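# Seat two printed parts on jig pins, or press CALL

## Task

This is the final kit of the day. Fit both loose printed parts onto their matching pins in the jig, arranged as the drawing shows. But if this kit ought not to be assembled, do not touch its parts: instead keep the blue CALL button pressed for about one second using a gripper whose fingers are shut, and leave the kit's parts exactly where they lie.

## Robot and tools

Robot: two six-joint arms, left_arm and right_arm, each ending in a two-finger parallel gripper with a wrist camera. Left_arm sits on the +y side of the table. In the scene frame (origin on the table top midway between the nominal bases, +x out over the table, +z up) the bases are at left_arm (-0.029, +0.235, 0) with quat_wxyz (+1.000, 0, 0, +0.012), and right_arm (+0.030, -0.305, 0) with quat_wxyz (+1.000, 0, 0, +0.014). Each base is nearly aligned with the scene axes, with only a slight yaw.

Frames: every hand position, quaternion, velocity, target and wrist-camera pose is expressed in that arm's own base frame. Fixed cameras and the table use the scene frame. On the gripper, the fingers extend along its +z axis and separate along its y axis. end_effector_position is the point between the pads, roughly 1 cm short of the fingertips.

Command row (used by both motion tools): one flat list of 16 numbers covering both arms, even when only one arm moves. The first 8 are left_arm: x, y, z in metres, then qw, qx, qy, qz (w first), then opening. The last 8 are the same fields for right_arm. x, y, z and the quaternion form an absolute pose goal for that gripper in its own base frame, not an offset. Opening runs from -1 (shut) to +1 (fully open, 0.094 m).

execute_actions(actions, cameras): actions is a list of actions. Each action holds up to 15 rows, one per 1/30 s control step, and lasts 0.5 s; if fewer rows are given, the last one repeats. If any target lies more than 0.6 m from its gripper's current position along any of that gripper's axes, the action is rejected for both arms. A malformed action rejects the whole call. An empty actions list returns camera images. cameras takes names, ["all"], or [].

To keep an arm still, resend its full pose, copied from the last result before it began resting, together with its desired opening, in every call. To keep an orientation, repeat the same quaternion rather than the drifting reported one. Per step, orientation changes are clipped to 40 degrees, and the arm favours position if it cannot achieve both. The result's Hand target line shows what the arm is actually heading for; command any remaining part afterwards.

move(target, speed, blend, opening_speed, grip_force, blocking, cameras): drives each gripper in a straight line to its pose. target is one 16-number row or a list of up to 15 rows, all sharing a 10 s cap. speed is in m/s, from 0.002 to 4.3, default 0.25; rotation is limited to twice that in rad/s. It can be one value or one per target. blend (in m) rounds the corners between listed targets; 0 means stop at each. opening_speed is in opening units per second, at least 0.2; use it to close gently. grip_force is in newtons per pad, 10 to 50. It stays in effect until changed, and below 50 the fingers close slowly. blocking=false returns after 0.5 s while the motion continues, and a new move replaces it. Paths ignore obstacles and the other arm. Fast moves overshoot and strike harder. Avoid routing a gripper near its own base, as this can flip the shoulder posture. The result includes a move: line: done, off_target, moving, held or fault, plus limits=paced (pose clipped) or limits=held (steps withheld).

wait(seconds): 0 to 10 s, with commands held. stop(): brakes a running move. zoom_image(camera, region): region is [x0, y0, x1, y1] in pixels of that camera's latest image, at most 504 by 504, for cam_high, cam_low, cam_over, cam_left_wrist or cam_right_wrist. Each image is 672x504. read_manual(section): returns only the licence texts. finished_scene(scene=1): ends the scene permanently.

Results: per arm, end_effector_position and end_effector_quat_wxyz, Hand target, Tool commands, and Joint positions, whose last entry is the measured finger gap in metres. Joint velocities may read within noise. Joint torques include gravity; entries 3 and 4 wrap at ±28 N m. grip_measured uses the opening scale and reads up to about 2.5 mm too wide when empty. Under a firm grip it reads a few mm below the width of the object. grip_effort_nm is negative when closing and is not a pad force. MOTOR HOT and OVER-TEMPERATURE FAULT lines warn of overheating; at 100 °C the arm goes limp for 30 to 60 s or more. A resting arm may sit a few centimetres from its commanded pose without any contact. Camera calibration is approximate, particularly away from the image centre.

Avoid: letting anything leave the table; dropping parts, or releasing them while they still move; fast impacts or hard pushes on fixed or heavy objects; any contact between the two arms, including one gripper closing on the other's fingers, which can end the scene; and holding loads, staying stretched out, or straining toward unreachable poses for long, since all of these heat the motors. To release a part, command an opening well above grip_measured.

Each tool is called after "Call:" by a JSON object that holds its "method" and its "body".

## Session

Call:
{"method": "execute_actions", "body": {"actions": []}}

Scene clock: 0.00 s.
left_arm: end_effector_position=(+0.2865, +0.0638, +0.1559) grip_measured=+1.000 grip_effort_nm=n/a end_effector_quat_wxyz=(+0.254, +0.337, +0.838, -0.345) | right_arm: end_effector_position=(+0.5955, +0.2118, +0.2640) grip_measured=+1.000 grip_effort_nm=n/a end_effector_quat_wxyz=(+0.179, -0.555, +0.812, -0.024)
Joint positions: left_arm=[0.657 1.376 0.878 -1.52 0.793 1.61 0.094] | right_arm=[0.329 1.769 1.788 -1.231 -0.049 -0.861 0.094]
Joint velocities: within noise
Joint torques (N m): no reading
Heat: left arm: hottest shoulder 25 °C; right arm: hottest shoulder 21 °C.
Hand target: left_arm +0.2908, +0.0672, +0.1592; +0.257, +0.339, +0.839, -0.340 | right_arm +0.6009, +0.2136, +0.2824; +0.197, -0.553, +0.809, -0.029
Tool commands: left_gripper/opening=+1.0 right_gripper/opening=+1.0

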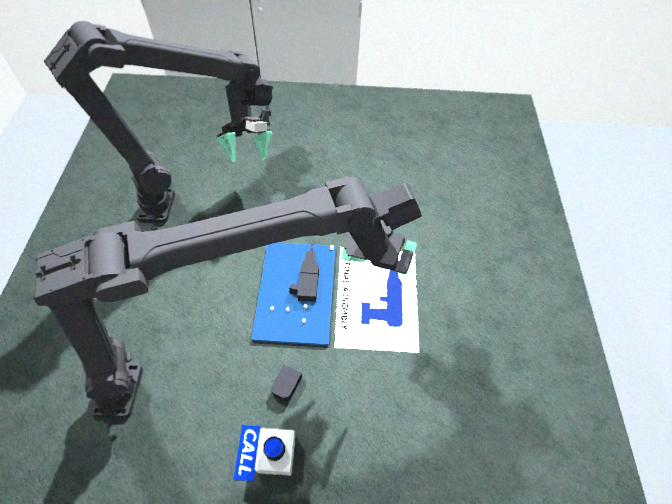

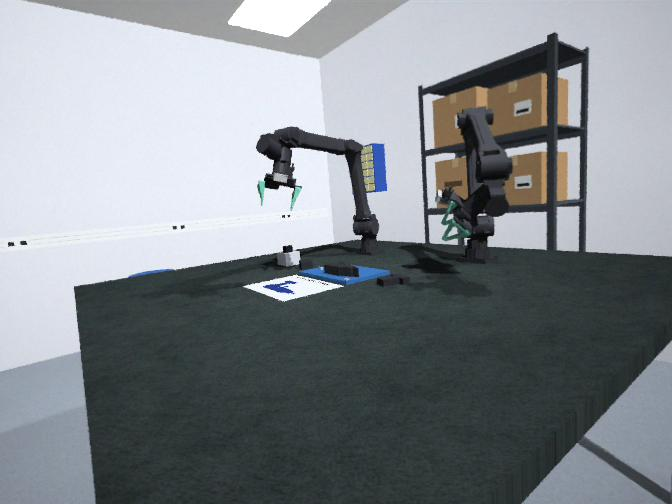

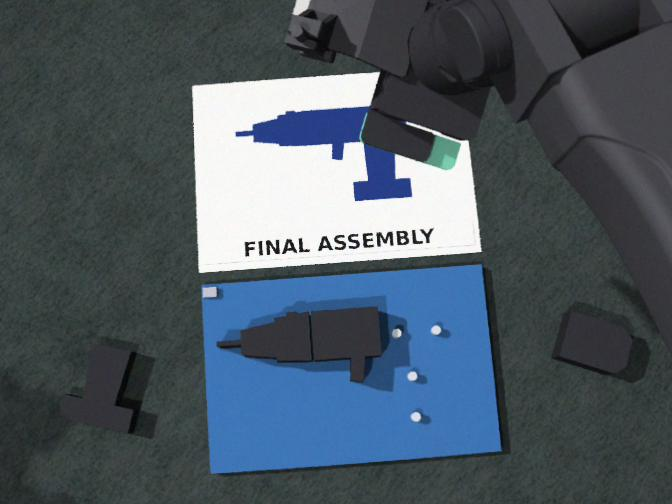

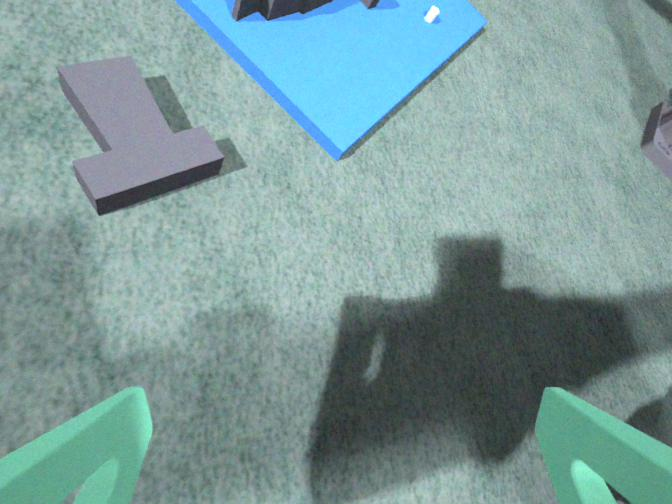

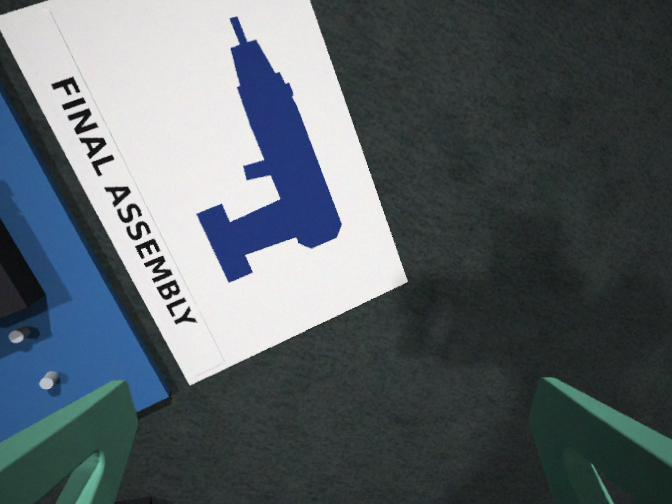

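Call:
{"method": "zoom_image", "body": {"camera": "cam_over", "region": [40, 320, 180, 460]}}

Call:
{"method": "zoom_image", "body": {"camera": "cam_left_wrist", "region": [40, 30, 260, 230]}}

Call:
{"method": "zoom_image", "body": {"camera": "cam_over", "region": [200, 260, 500, 480]}}

Call:
{"method": "zoom_image", "body": {"camera": "cam_over", "region": [540, 290, 660, 400]}}

Call:
{"method": "zoom_image", "body": {"camera": "cam_right_wrist", "region": [150, 0, 450, 300]}}

Scaled by 3.600 from the camera's 672x504 image, which has a finer 960x720 frame.

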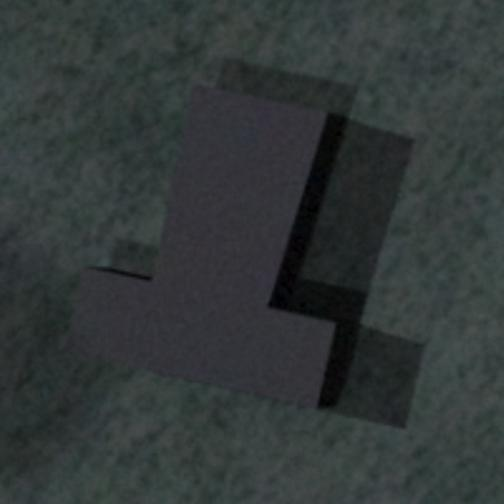

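Scaled by 2.291 from the camera's 672x504 image, which has a finer 960x720 frame.

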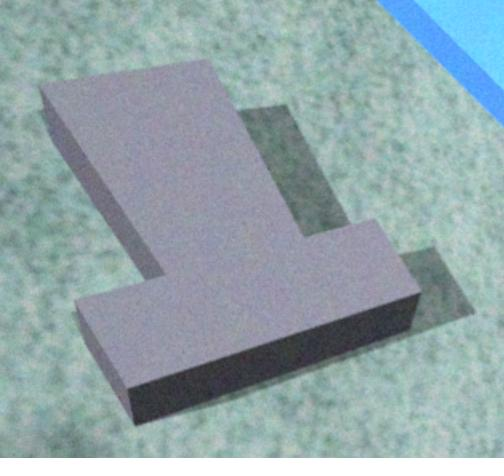

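Scaled by 1.680 from the camera's 672x504 image, which has a finer 960x720 frame.

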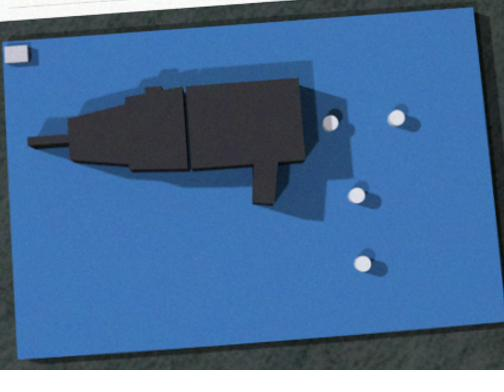

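Scaled by 4.200 from the camera's 672x504 image, which has a finer 960x720 frame.

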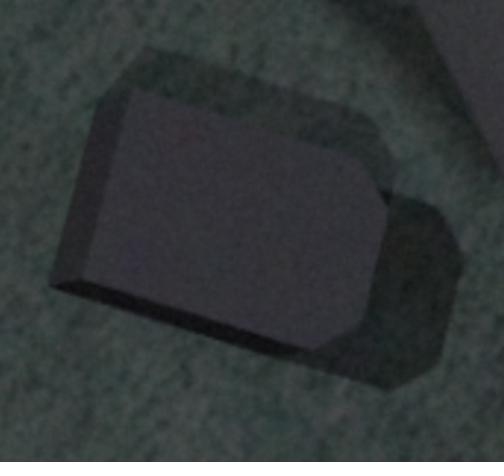

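Scaled by 1.680 from the camera's 672x504 image, which has a finer 960x720 frame.

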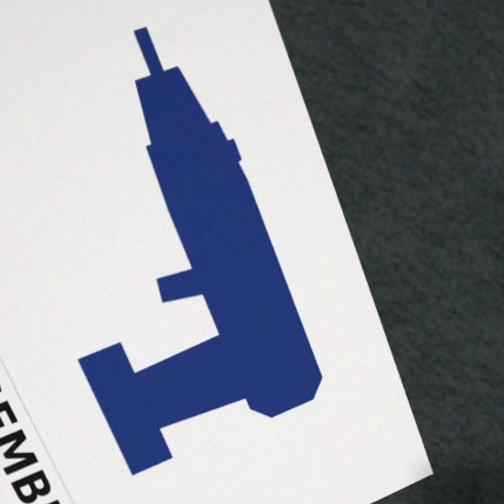

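Call:
{"method": "move", "body": {"target": [0.2908,0.0672,0.1592,0.257,0.339,0.839,-0.340,1,0.33,-0.12,0.28,0,0,1,0,1], "speed": 0.4, "cameras": ["cam_over","cam_high","cam_right_wrist"]}}

Call:
{"method": "zoom_image", "body": {"camera": "cam_over", "region": [190, 70, 490, 270]}}

Call:
{"method": "zoom_image", "body": {"camera": "cam_over", "region": [200, 270, 500, 470]}}

Scene clock: 11.50 s.
left_arm: end_effector_position=(+0.2865, +0.0638, +0.1559) grip_measured=+1.000 grip_effort_nm=0.00 end_effector_quat_wxyz=(+0.254, +0.337, +0.838, -0.345) | right_arm: end_effector_position=(+0.3368, -0.1192, +0.2755) grip_measured=+1.000 grip_effort_nm=-0.01 end_effector_quat_wxyz=(-0.003, -0.004, +1.000, +0.002)
Joint positions: left_arm=[0.657 1.376 0.878 -1.52 0.793 1.61 0.094] | right_arm=[-0.34 1.277 1.305 -1.606 -0.002 -0.349 0.094]
Joint torques (N m): left_arm=[-0.03 -8.47 7.54 -0.72 0.5 -0.02] | right_arm=[0.03 -10.4 6.75 -0.44 0.07 -0.04]
Heat: left arm: hottest shoulder 25 °C; right arm: hottest shoulder 22 °C.
Hand target: left_arm +0.2907, +0.0672, +0.1591; +0.257, +0.339, +0.839, -0.340 | right_arm +0.3301, -0.1200, +0.2799; +0.000, +0.000, +1.000, +0.000
Off the commanded pose: left_arm 0.006 m, 1 deg | right_arm 0.008 m, 1 deg.
move: done
camera_calibration:
cam_right_wrist: T_world_to_cam=[[0.0141145, -0.999788, 0.0150193, -0.129107], [-0.903527, -0.00631865, 0.428484, 0.222783], [-0.428298, -0.0196181, -0.903425, 0.477929], [0, 0, 0, 1]] pos_world=[0.407809, -0.118295, 0.338253]
Images, in order (width x height): cam_high 672x504, cam_over 672x504, cam_right_wrist 672x504.

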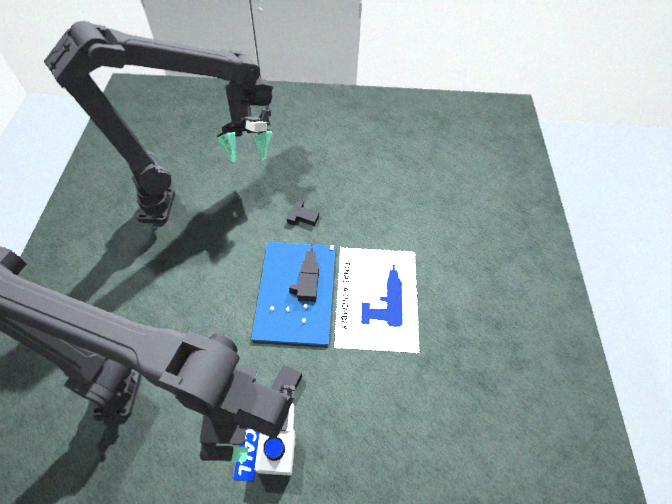

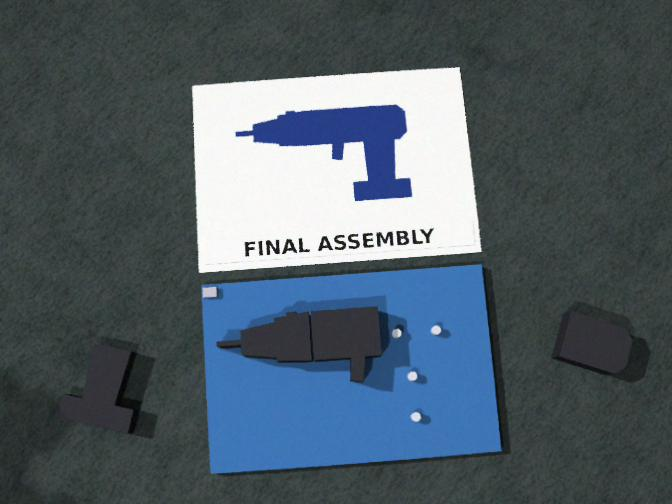

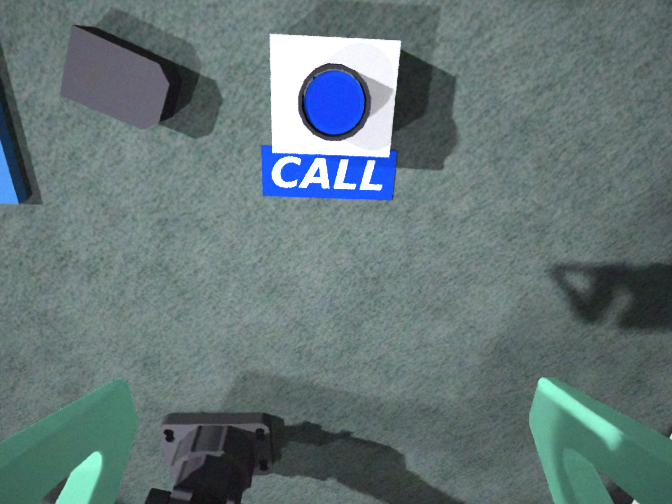

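Scaled by 1.680 from the camera's 672x504 image, which has a finer 960x720 frame.

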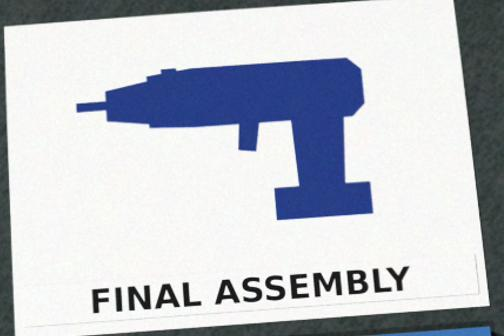

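Scaled by 1.680 from the camera's 672x504 image, which has a finer 960x720 frame.

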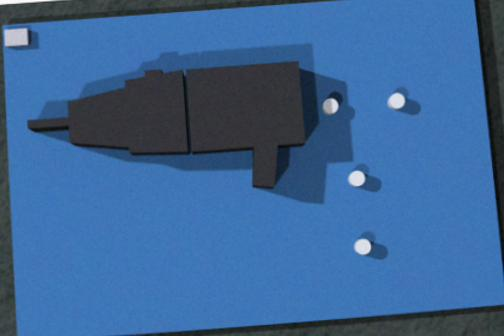

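Call:
{"method": "move", "body": {"target": [0.46,-0.01,0.17,0,0,1,0,1,0.42,0.13,0.17,0,0,1,0,1], "speed": 0.35, "cameras": ["cam_left_wrist","cam_right_wrist"]}}

Call:
{"method": "zoom_image", "body": {"camera": "cam_right_wrist", "region": [0, 0, 336, 336]}}

Call:
{"method": "zoom_image", "body": {"camera": "cam_left_wrist", "region": [170, 100, 470, 400]}}

Scene clock: 34.57 s.
left_arm: end_effector_position=(+0.4471, -0.0058, +0.1649) grip_measured=+1.000 grip_effort_nm=-0.01 end_effector_quat_wxyz=(-0.003, -0.001, +1.000, -0.001) | right_arm: end_effector_position=(+0.4007, +0.1225, +0.1565) grip_measured=+1.000 grip_effort_nm=-0.01 end_effector_quat_wxyz=(-0.023, -0.002, +1.000, -0.005)
Joint positions: left_arm=[-0.011 1.544 1.285 -1.318 0.003 -0.012 0.094] | right_arm=[0.296 1.505 1.217 -1.33 -0.003 0.293 0.094]
Joint torques (N m): left_arm=[-0.79 -11.22 11.33 -0.27 -0.08 -0.12] | right_arm=[0.97 -10.93 10.52 0.16 0.15 0.05]
Heat: left arm: hottest shoulder 25 °C; right arm: hottest shoulder 22 °C.
Hand target: left_arm +0.4597, -0.0099, +0.1699; +0.001, +0.000, +1.000, +0.000 | right_arm +0.4190, +0.1297, +0.1702; +0.000, +0.000, +1.000, +0.000
Off the commanded pose: left_arm 0.015 m, 0 deg | right_arm 0.025 m, 3 deg.
move: off_target (left_arm, right_arm)
camera_calibration:
cam_left_wrist: T_world_to_cam=[[0.0138601, -0.999903, -0.00143689, -0.0111235], [-0.912491, -0.013236, 0.408884, 0.382363], [-0.408863, -0.00435601, -0.912585, 0.42026], [0, 0, 0, 1]] pos_world=[0.520886, -0.00423081, 0.227165]
cam_right_wrist: T_world_to_cam=[[0.00971287, -0.999516, 0.0295428, 0.112948], [-0.885516, 0.00512662, 0.464581, 0.318851], [-0.464508, -0.030673, -0.885038, 0.415569], [0, 0, 0, 1]] pos_world=[0.474286, 0.124006, 0.216325]
Images, in order (width x height): cam_left_wrist 672x504, cam_right_wrist 672x504.

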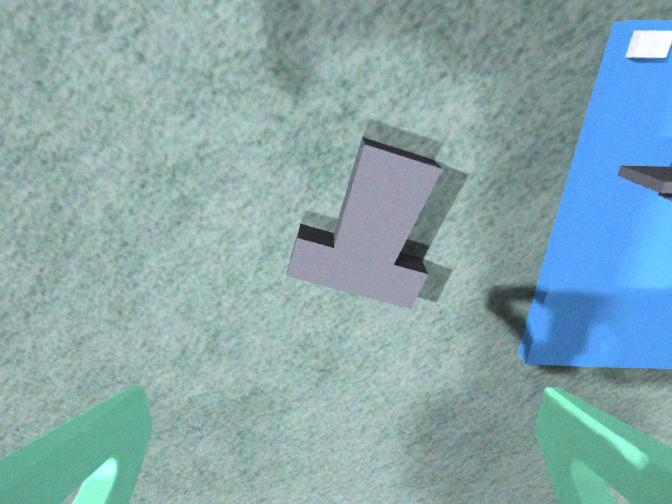

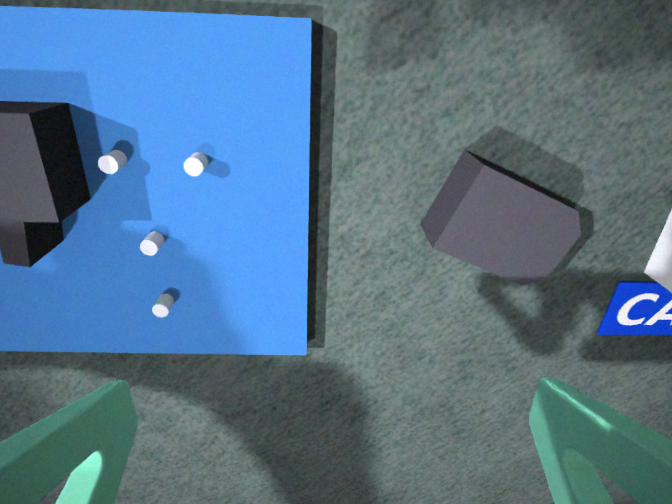

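Scaled by 1.500 from the camera's 672x504 image, which has a finer 960x720 frame.

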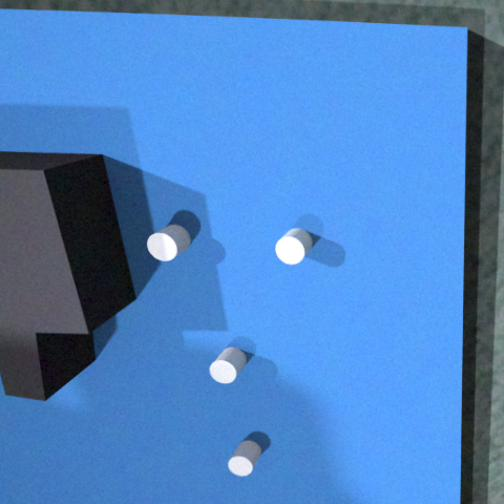

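Scaled by 1.680 from the camera's 672x504 image, which has a finer 960x720 frame.

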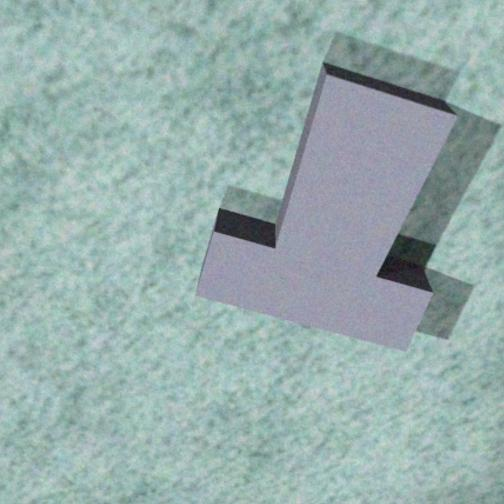

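Call:
{"method": "execute_actions", "body": {"actions": [], "cameras": ["cam_over","cam_left_wrist"]}}

Call:
{"method": "zoom_image", "body": {"camera": "cam_over", "region": [340, 95, 430, 210]}}

Call:
{"method": "zoom_image", "body": {"camera": "cam_left_wrist", "region": [280, 120, 450, 320]}}

Scene clock: 37.87 s.
left_arm: end_effector_position=(+0.4470, -0.0058, +0.1649) grip_measured=+1.000 grip_effort_nm=-0.01 end_effector_quat_wxyz=(-0.004, -0.001, +1.000, -0.001) | right_arm: end_effector_position=(+0.4007, +0.1225, +0.1565) grip_measured=+1.000 grip_effort_nm=-0.01 end_effector_quat_wxyz=(-0.023, -0.002, +1.000, -0.005)
Joint positions: left_arm=[-0.011 1.544 1.285 -1.318 0.003 -0.013 0.094] | right_arm=[0.296 1.505 1.217 -1.33 -0.003 0.293 0.094]
Joint velocities: within noise
Joint torques (N m): left_arm=[-0.79 -11.22 11.34 -0.28 -0.08 -0.11] | right_arm=[0.91 -10.93 10.52 0.16 0.15 0.04]
Heat: left arm: hottest shoulder 25 °C; right arm: hottest elbow 23 °C.
Hand target: left_arm +0.4596, -0.0099, +0.1699; +0.000, +0.000, +1.000, +0.000 | right_arm +0.4190, +0.1297, +0.1702; +0.000, +0.000, +1.000, +0.000
Tool commands: left_gripper/opening=+1.0 right_gripper/opening=+1.0
Off the commanded pose: left_arm 0.015 m, 0 deg | right_arm 0.025 m, 3 deg.
camera_calibration:
cam_left_wrist: T_world_to_cam=[[0.0143065, -0.999897, -0.00142456, -0.0112573], [-0.912356, -0.0136369, 0.40917, 0.382136], [-0.409147, -0.00455407, -0.912457, 0.420337], [0, 0, 0, 1]] pos_world=[0.520785, -0.00413072, 0.227165]
Images, in order (width x height): cam_over 672x504, cam_left_wrist 672x504.

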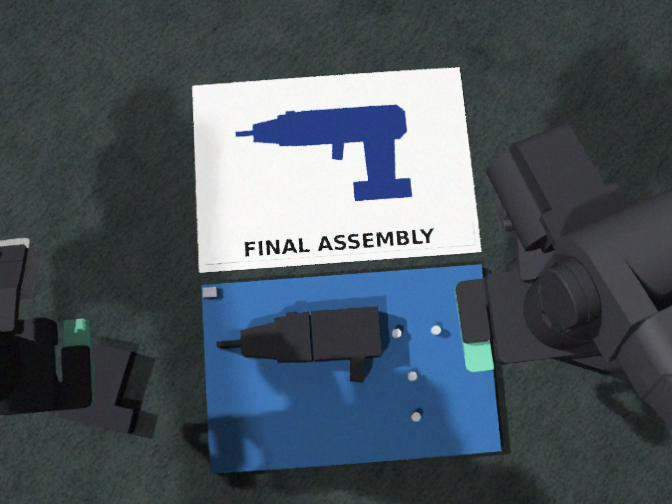

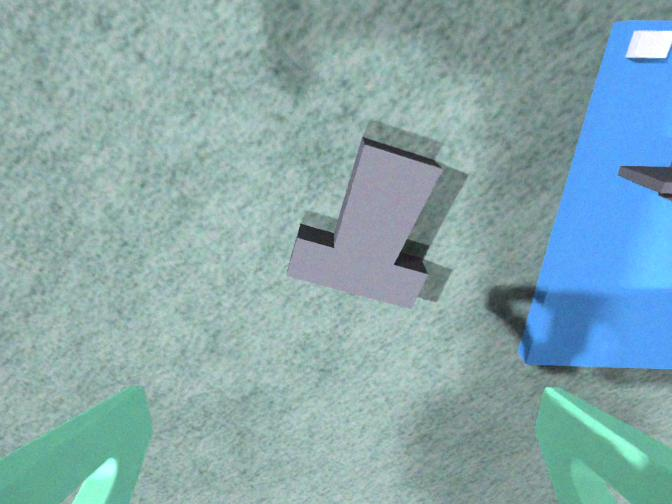

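Scaled by 4.383 from the camera's 672x504 image, which has a finer 960x720 frame.

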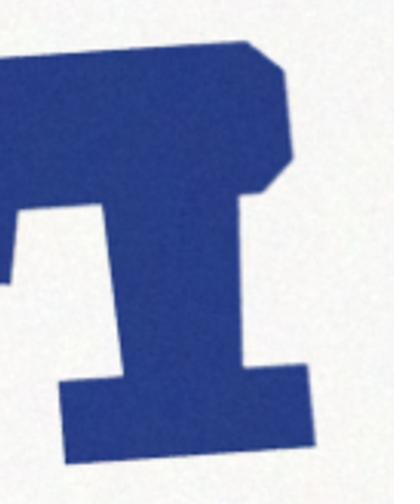

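Scaled by 2.520 from the camera's 672x504 image, which has a finer 960x720 frame.

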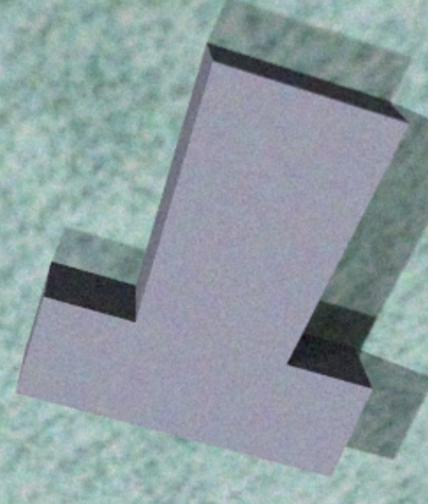

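Call:
{"method": "move", "body": {"target": [0.46,-0.01,0.17,0,0,1,0,1,0.36,0.213,0.15,0,0,1,0,1], "speed": 0.25, "cameras": ["cam_right_wrist"]}}

Call:
{"method": "zoom_image", "body": {"camera": "cam_right_wrist", "region": [200, 0, 450, 250]}}

Call:
{"method": "move", "body": {"target": [0.46,-0.01,0.17,0,0,1,0,1,0.35,0.045,0.15,0,0,1,0,1], "speed": 0.25, "cameras": ["cam_right_wrist"]}}

Call:
{"method": "zoom_image", "body": {"camera": "cam_right_wrist", "region": [200, 0, 450, 250]}}

Scene clock: 46.87 s.
left_arm: end_effector_position=(+0.4470, -0.0058, +0.1649) grip_measured=+1.000 grip_effort_nm=-0.01 end_effector_quat_wxyz=(-0.004, -0.001, +1.000, -0.001) | right_arm: end_effector_position=(+0.3602, +0.2125, +0.1415) grip_measured=+1.000 grip_effort_nm=-0.01 end_effector_quat_wxyz=(-0.014, -0.003, +1.000, -0.006)
Joint positions: left_arm=[-0.011 1.544 1.285 -1.318 0.003 -0.013 0.094] | right_arm=[0.533 1.504 1.174 -1.271 -0.004 0.526 0.094]
Joint torques (N m): left_arm=[-0.79 -11.22 11.36 -0.27 -0.08 -0.11] | right_arm=[0.73 -13.68 6.45 0.18 0.18 0.08]
Heat: left arm: hottest shoulder 25 °C; right arm: hottest elbow 25 °C.
Hand target: left_arm +0.4596, -0.0100, +0.1699; +0.000, +0.000, +1.000, +0.000 | right_arm +0.3600, +0.2130, +0.1498; +0.000, +0.000, +1.000, +0.000
Off the commanded pose: left_arm 0.015 m, 0 deg | right_arm 0.008 m, 2 deg.
move: off_target (left_arm)
camera_calibration:
cam_right_wrist: T_world_to_cam=[[0.0120155, -0.999455, 0.0307367, 0.202757], [-0.894215, 0.00301579, 0.447628, 0.295367], [-0.447477, -0.0328637, -0.893692, 0.381721], [0, 0, 0, 1]] pos_world=[0.432496, 0.2143, 0.202695]
Images, in order (width x height): cam_right_wrist 672x504.

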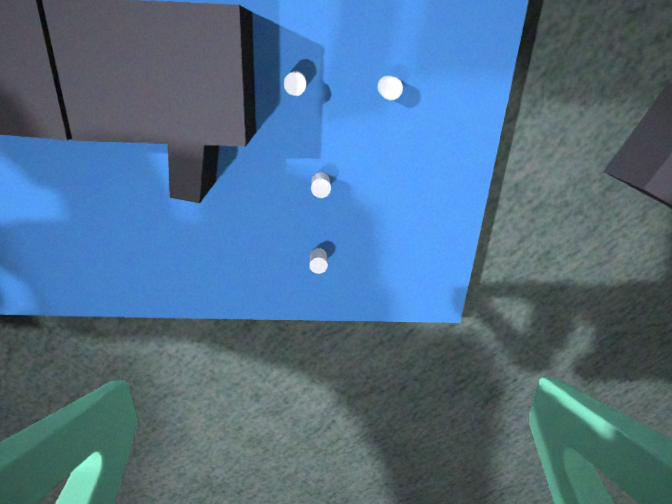

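Scaled by 2.016 from the camera's 672x504 image, which has a finer 960x720 frame.

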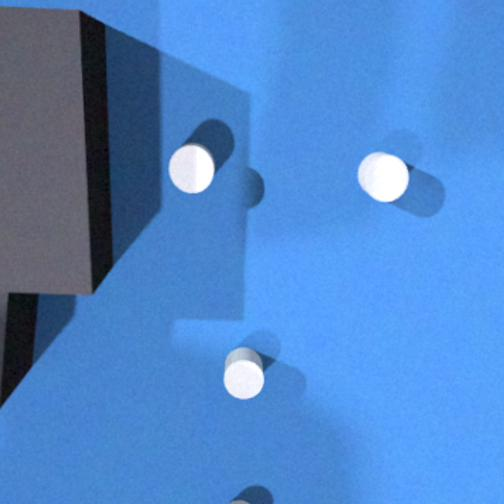

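Scene clock: 48.60 s.
left_arm: end_effector_position=(+0.4470, -0.0058, +0.1649) grip_measured=+1.000 grip_effort_nm=0.00 end_effector_quat_wxyz=(-0.004, -0.001, +1.000, -0.001) | right_arm: end_effector_position=(+0.3513, +0.0476, +0.1449) grip_measured=+1.000 grip_effort_nm=-0.01 end_effector_quat_wxyz=(-0.009, +0.000, +1.000, -0.003)
Joint positions: left_arm=[-0.011 1.544 1.285 -1.318 0.003 -0.013 0.094] | right_arm=[0.137 1.329 1.005 -1.266 0.003 0.138 0.094]
Joint torques (N m): left_arm=[-0.73 -11.22 11.34 -0.29 -0.07 -0.11] | right_arm=[-0.09 -10.7 6.41 0.02 -0.09 -0.17]
Heat: left arm: hottest shoulder 25 °C; right arm: hottest elbow 25 °C.
Hand target: left_arm +0.4596, -0.0100, +0.1699; +0.000, +0.000, +1.000, +0.000 | right_arm +0.3500, +0.0450, +0.1499; +0.000, +0.000, +1.000, +0.000
Off the commanded pose: left_arm 0.015 m, 0 deg | right_arm 0.006 m, 1 deg.
move: off_target (left_arm)
camera_calibration:
cam_right_wrist: T_world_to_cam=[[0.00451341, -0.999682, 0.0248271, 0.0413564], [-0.898228, 0.00685907, 0.439477, 0.288832], [-0.439507, -0.024284, -0.897911, 0.372797], [0, 0, 0, 1]] pos_world=[0.423098, 0.0484151, 0.206777]
Images, in order (width x height): cam_right_wrist 672x504.

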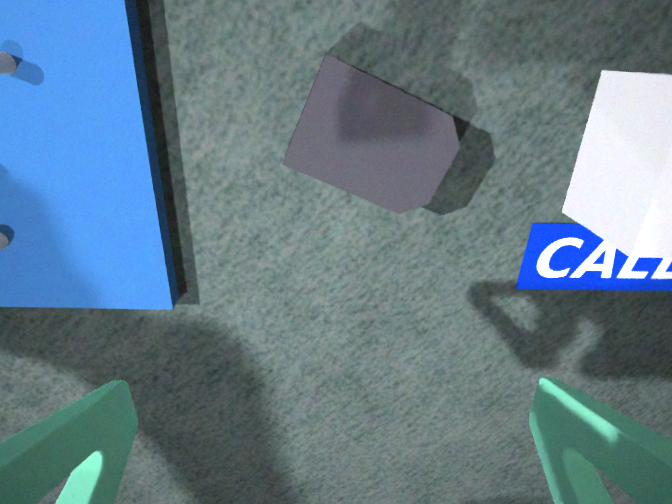

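Scaled by 2.016 from the camera's 672x504 image, which has a finer 960x720 frame.

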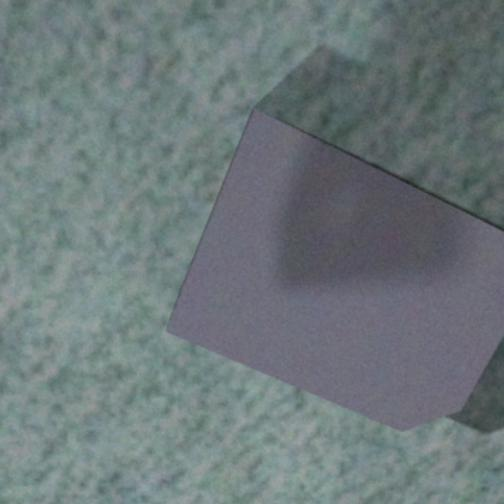

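Call:
{"method": "move", "body": {"target": [[0.46,-0.01,0.17,0,0,1,0,1,0.385,0.025,0.12,0,-0.551,0.834,0,1],[0.46,-0.01,0.17,0,0,1,0,1,0.385,0.025,0.06,0,-0.551,0.834,0,1]], "speed": 0.2, "cameras": ["cam_right_wrist","cam_over"]}}

Scene clock: 77.03 s.
left_arm: end_effector_position=(+0.4470, -0.0058, +0.1649) grip_measured=+1.000 grip_effort_nm=0.00 end_effector_quat_wxyz=(-0.004, -0.001, +1.000, -0.001) | right_arm: end_effector_position=(+0.3836, +0.0280, +0.0637) grip_measured=+1.000 grip_effort_nm=-0.01 end_effector_quat_wxyz=(+0.000, -0.552, +0.834, -0.002)
Joint positions: left_arm=[-0.011 1.544 1.285 -1.318 0.003 -0.013 0.094] | right_arm=[0.076 1.493 0.937 -1.014 0.003 -1.093 0.094]
Joint torques (N m): left_arm=[-0.73 -11.22 11.34 -0.28 -0.07 -0.11] | right_arm=[-0.15 -9.7 6.06 0.28 -0.17 -0.15]
Heat: left arm: hottest elbow 26 °C; right arm: hottest elbow 24 °C.
Hand target: left_arm +0.4596, -0.0100, +0.1699; +0.000, +0.000, +1.000, +0.000 | right_arm +0.3849, +0.0250, +0.0601; +0.000, -0.551, +0.834, +0.000
Off the commanded pose: left_arm 0.015 m, 0 deg | right_arm 0.005 m, 0 deg.
move: off_target (left_arm)
camera_calibration:
cam_right_wrist: T_world_to_cam=[[0.922159, -0.386228, 0.0212137, -0.345256], [-0.357972, -0.831344, 0.425116, 0.170834], [-0.146556, -0.399619, -0.90489, 0.212125], [0, 0, 0, 1]] pos_world=[0.410623, 0.093444, 0.12665]
Images, in order (width x height): cam_over 672x504, cam_right_wrist 672x504.

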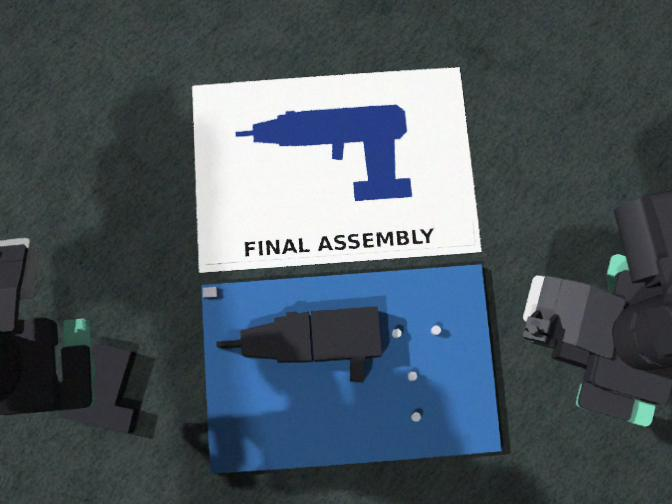

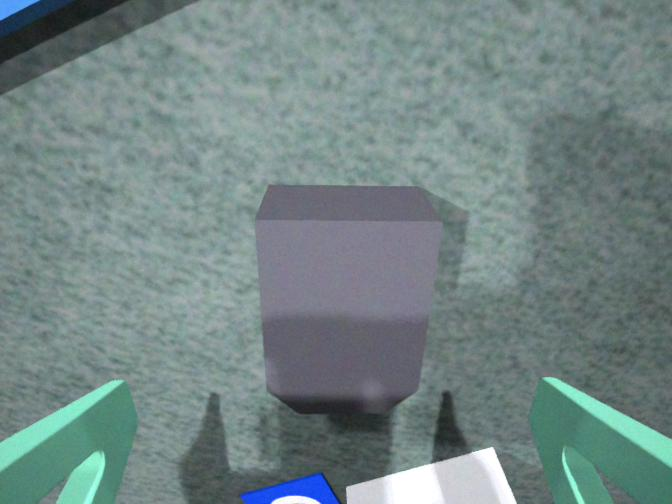

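Call:
{"method": "move", "body": {"target": [[0.46,-0.01,0.17,0,0,1,0,1,0.388,0.021,0.008,0,-0.551,0.834,0,1],[0.46,-0.01,0.17,0,0,1,0,1,0.388,0.021,0.008,0,-0.551,0.834,0,0.0]], "speed": 0.08, "opening_speed": 0.6, "cameras": ["cam_right_wrist"]}}

Scene clock: 82.40 s.
left_arm: end_effector_position=(+0.4470, -0.0058, +0.1649) grip_measured=+1.000 grip_effort_nm=0.00 end_effector_quat_wxyz=(-0.004, -0.001, +1.000, -0.001) | right_arm: end_effector_position=(+0.3894, +0.0242, +0.0145) grip_measured=+0.004 grip_effort_nm=-0.98 end_effector_quat_wxyz=(+0.003, -0.552, +0.834, -0.004)
Joint positions: left_arm=[-0.011 1.544 1.285 -1.318 0.003 -0.013 0.094] | right_arm=[0.065 1.586 0.887 -0.863 0.003 -1.104 0.047]
Joint torques (N m): left_arm=[-0.79 -11.22 11.33 -0.29 -0.08 -0.12] | right_arm=[-0.15 -9.99 5.23 0.23 -0.16 -0.14]
Heat: left arm: hottest elbow 26 °C; right arm: hottest elbow 24 °C.
Hand target: left_arm +0.4596, -0.0100, +0.1699; +0.000, +0.000, +1.000, +0.000 | right_arm +0.3878, +0.0210, +0.0081; +0.000, -0.551, +0.834, +0.000
Off the commanded pose: left_arm 0.015 m, 0 deg | right_arm 0.007 m, 1 deg.
move: off_target (left_arm)
camera_calibration:
cam_right_wrist: T_world_to_cam=[[0.921763, -0.386674, 0.0289032, -0.350973], [-0.362042, -0.831556, 0.421236, 0.192335], [-0.138847, -0.398744, -0.90649, 0.164063], [0, 0, 0, 1]] pos_world=[0.415927, 0.0896446, 0.0778468]
Images, in order (width x height): cam_right_wrist 672x504.

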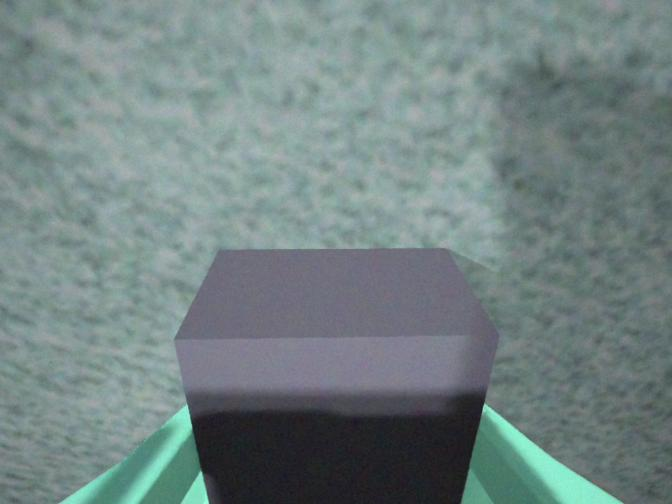

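Call:
{"method": "move", "body": {"target": [[0.46,-0.01,0.17,0,0,1,0,1,0.388,0.021,0.008,0,-0.551,0.834,0,-0.08],[0.46,-0.01,0.25,0,0,1,0,1,0.388,0.021,0.14,0,-0.551,0.834,0,-0.08],[0.455,-0.285,0.36,0,0,0.866,-0.5,1,0.37,0.10,0.28,0.398,-0.568,0.591,0.414,-0.08]], "speed": [0.1,0.15,0.2], "cameras": ["cam_left_wrist","cam_over","cam_high"]}}

Scene clock: 91.77 s.
left_arm: end_effector_position=(+0.4602, -0.2796, +0.3532) grip_measured=+1.000 grip_effort_nm=-0.01 end_effector_quat_wxyz=(-0.005, -0.008, +0.868, -0.497) | right_arm: end_effector_position=(+0.3538, +0.1049, +0.2644) grip_measured=+0.003 grip_effort_nm=-1.03 end_effector_quat_wxyz=(-0.384, +0.560, -0.599, -0.424)
Joint positions: left_arm=[-0.273 1.508 1.497 -1.133 0.98 -0.522 0.094] | right_arm=[-0.161 1.418 1.088 -1.685 -1.178 -1.964 0.047]
Joint torques (N m): left_arm=[-0.97 -14.92 8.51 1.28 0.59 -0.07] | right_arm=[-0.03 -8.64 10.52 -1.09 -0.91 -0.17]
Heat: left arm: hottest elbow 27 °C; right arm: hottest elbow 25 °C.
Hand target: left_arm +0.4549, -0.2849, +0.3600; +0.000, +0.000, +0.866, -0.500 | right_arm +0.3689, +0.1001, +0.2798; -0.399, +0.567, -0.593, -0.410
Off the commanded pose: left_arm 0.010 m, 1 deg | right_arm 0.023 m, 2 deg.
joint sent to its limit (right arm) — joint 4 (wrist pitch), lower limit. The joint targets still meet the commanded pose.
move: off_target (right_arm)
camera_calibration:
cam_left_wrist: T_world_to_cam=[[0.0313605, -0.510023, 0.859589, -0.459988], [-0.914173, 0.333073, 0.230976, 0.474069], [-0.404109, -0.793057, -0.455804, 0.212288], [0, 0, 0, 1]] pos_world=[0.533594, -0.224148, 0.382664]
Images, in order (width x height): cam_high 672x504, cam_over 672x504, cam_left_wrist 672x504.

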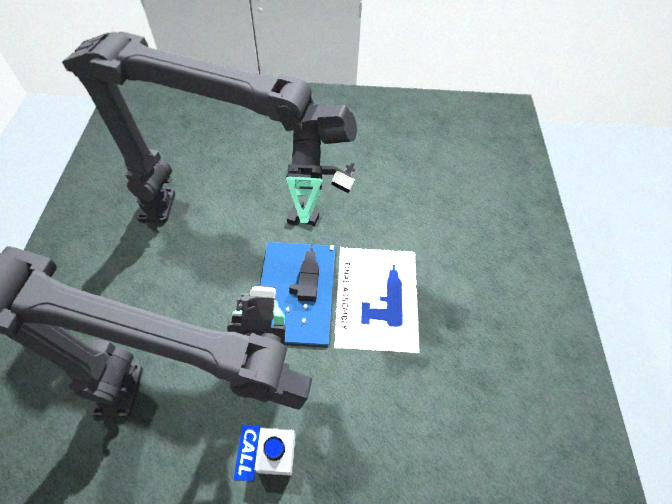

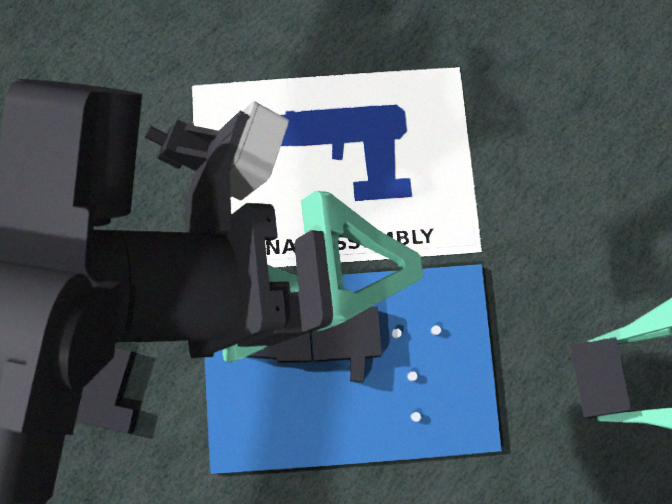

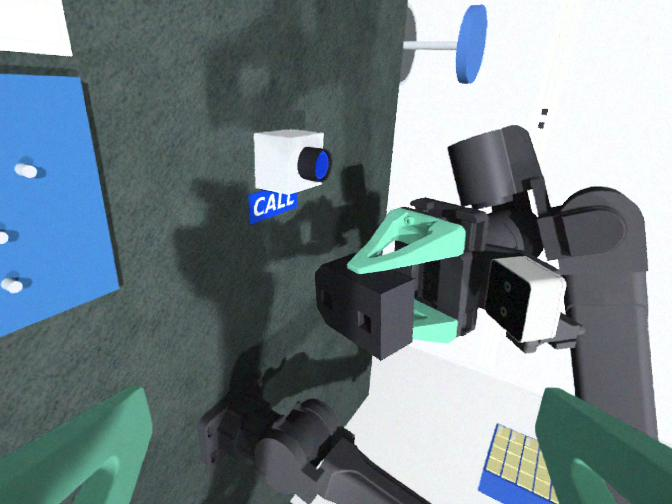

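Call:
{"method": "zoom_image", "body": {"camera": "cam_left_wrist", "region": [300, 240, 430, 370]}}

Scaled by 3.877 from the camera's 672x504 image, which has a finer 960x720 frame.

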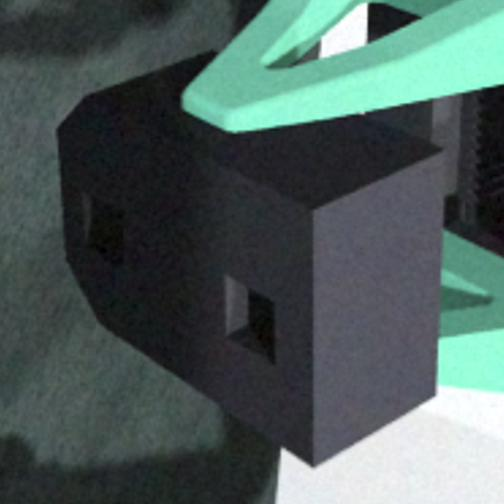

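Call:
{"method": "move", "body": {"target": [[0.52,-0.148,0.2,0,0,0.866,-0.5,1,0.37,0.10,0.20,0,-0.693,0.721,0,-0.08],[0.52,-0.148,0.145,0,0,0.866,-0.5,1,0.418,0.207,0.085,0,-0.693,0.721,0,-0.08]], "speed": 0.15, "cameras": ["cam_left_wrist","cam_over","cam_right_wrist"]}}

Scene clock: 110.60 s.
left_arm: end_effector_position=(+0.5161, -0.1545, +0.1582) grip_measured=+1.000 grip_effort_nm=-0.01 end_effector_quat_wxyz=(+0.002, +0.007, +0.866, -0.499) | right_arm: end_effector_position=(+0.3950, +0.1935, +0.0711) grip_measured=+0.003 grip_effort_nm=-1.03 end_effector_quat_wxyz=(+0.026, +0.694, -0.720, -0.010)
Joint positions: left_arm=[-0.007 1.794 1.346 -1.118 1.046 0.006 0.094] | right_arm=[0.455 1.648 1.145 -1.123 -0.004 -1.079 0.047]
Joint torques (N m): left_arm=[0.85 -14.33 6.98 0.54 0.7 0.1] | right_arm=[0.97 -12.04 10.4 0.12 0.07 0.04]
Heat: left arm: hottest shoulder 26 °C; right arm: hottest elbow 28 °C.
Hand target: left_arm +0.5197, -0.1479, +0.1452; +0.000, +0.000, +0.866, -0.500 | right_arm +0.4168, +0.2065, +0.0857; +0.000, +0.693, -0.721, +0.000
Off the commanded pose: left_arm 0.015 m, 1 deg | right_arm 0.030 m, 3 deg.
move: off_target (left_arm, right_arm)
camera_calibration:
cam_left_wrist: T_world_to_cam=[[-0.001214, -0.504749, 0.863265, -0.213242], [-0.914156, 0.350495, 0.203648, 0.535633], [-0.405362, -0.788912, -0.461845, 0.247442], [0, 0, 0, 1]] pos_world=[0.589697, -0.100161, 0.189283]
cam_right_wrist: T_world_to_cam=[[0.999019, -0.0314409, -0.0311871, -0.38722], [-0.0143854, -0.896441, 0.442929, 0.184985], [-0.0418835, -0.442046, -0.896014, 0.252975], [0, 0, 0, 1]] pos_world=[0.400097, 0.26548, 0.132657]
Images, in order (width x height): cam_over 672x504, cam_left_wrist 672x504, cam_right_wrist 672x504.

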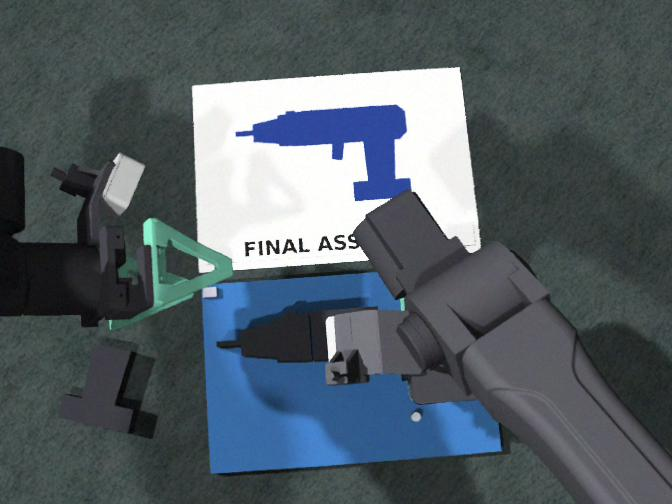

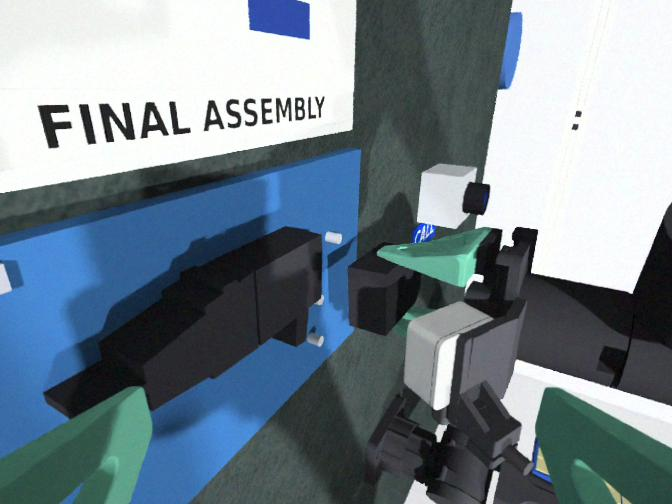

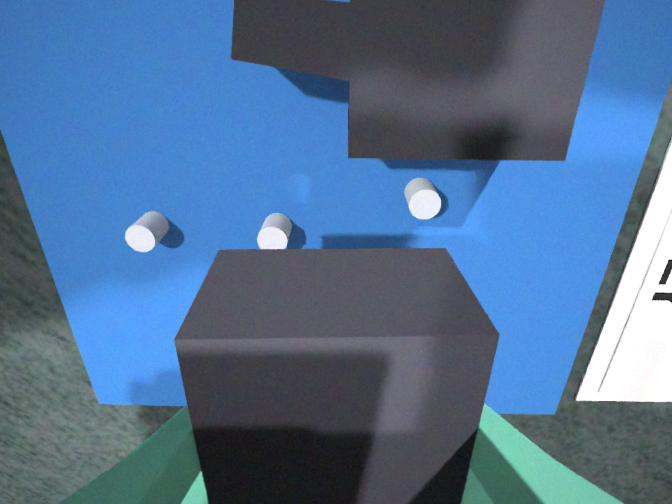

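Call:
{"method": "move", "body": {"target": [0.52,-0.148,0.145,0,0,0.866,-0.5,1,0.428,0.212,0.08,0,-0.693,0.721,0,-0.08], "speed": 0.06, "cameras": ["cam_left_wrist","cam_right_wrist"]}}

Scene clock: 117.43 s.
left_arm: end_effector_position=(+0.5161, -0.1545, +0.1582) grip_measured=+1.000 grip_effort_nm=-0.01 end_effector_quat_wxyz=(+0.002, +0.007, +0.866, -0.499) | right_arm: end_effector_position=(+0.4048, +0.1983, +0.0669) grip_measured=+0.003 grip_effort_nm=-1.03 end_effector_quat_wxyz=(+0.025, +0.694, -0.720, -0.010)
Joint positions: left_arm=[-0.007 1.794 1.346 -1.118 1.046 0.006 0.094] | right_arm=[0.455 1.678 1.172 -1.117 -0.004 -1.079 0.047]
Joint torques (N m): left_arm=[0.91 -14.27 6.99 0.54 0.7 0.1] | right_arm=[0.97 -12.57 10.33 0.09 0.08 0.03]
Heat: left arm: hottest shoulder 26 °C; right arm: hottest elbow 28 °C.
Hand target: left_arm +0.5197, -0.1479, +0.1452; +0.000, +0.000, +0.866, -0.500 | right_arm +0.4267, +0.2115, +0.0807; +0.000, +0.693, -0.721, +0.000
Off the commanded pose: left_arm 0.015 m, 1 deg | right_arm 0.030 m, 3 deg.
move: off_target (left_arm, right_arm)
camera_calibration:
cam_left_wrist: T_world_to_cam=[[-0.001214, -0.504749, 0.863265, -0.213242], [-0.914156, 0.350495, 0.203648, 0.535633], [-0.405362, -0.788912, -0.461845, 0.247442], [0, 0, 0, 1]] pos_world=[0.589697, -0.100161, 0.189283]
cam_right_wrist: T_world_to_cam=[[0.999057, -0.0321698, -0.0291645, -0.397072], [-0.0159747, -0.896853, 0.442041, 0.192077], [-0.0403766, -0.441158, -0.896521, 0.250906], [0, 0, 0, 1]] pos_world=[0.409897, 0.27018, 0.128457]
Images, in order (width x height): cam_left_wrist 672x504, cam_right_wrist 672x504.

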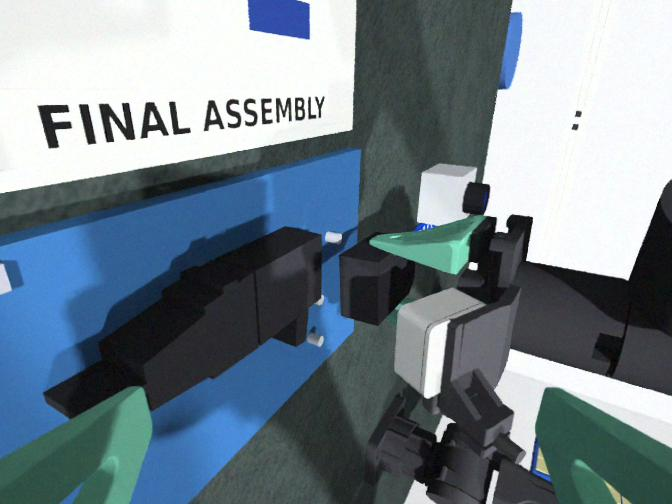

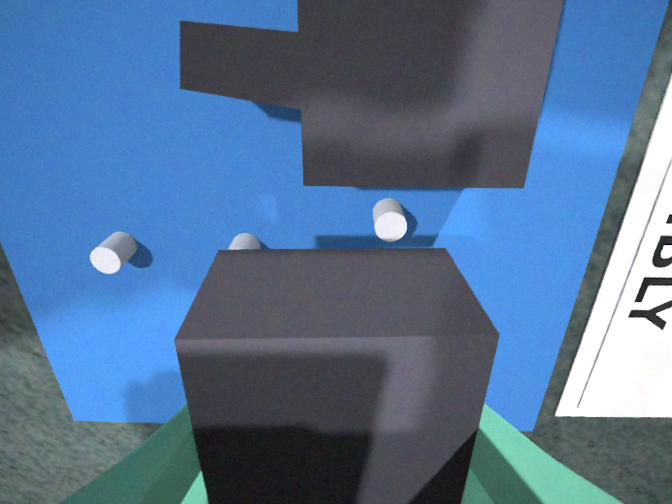

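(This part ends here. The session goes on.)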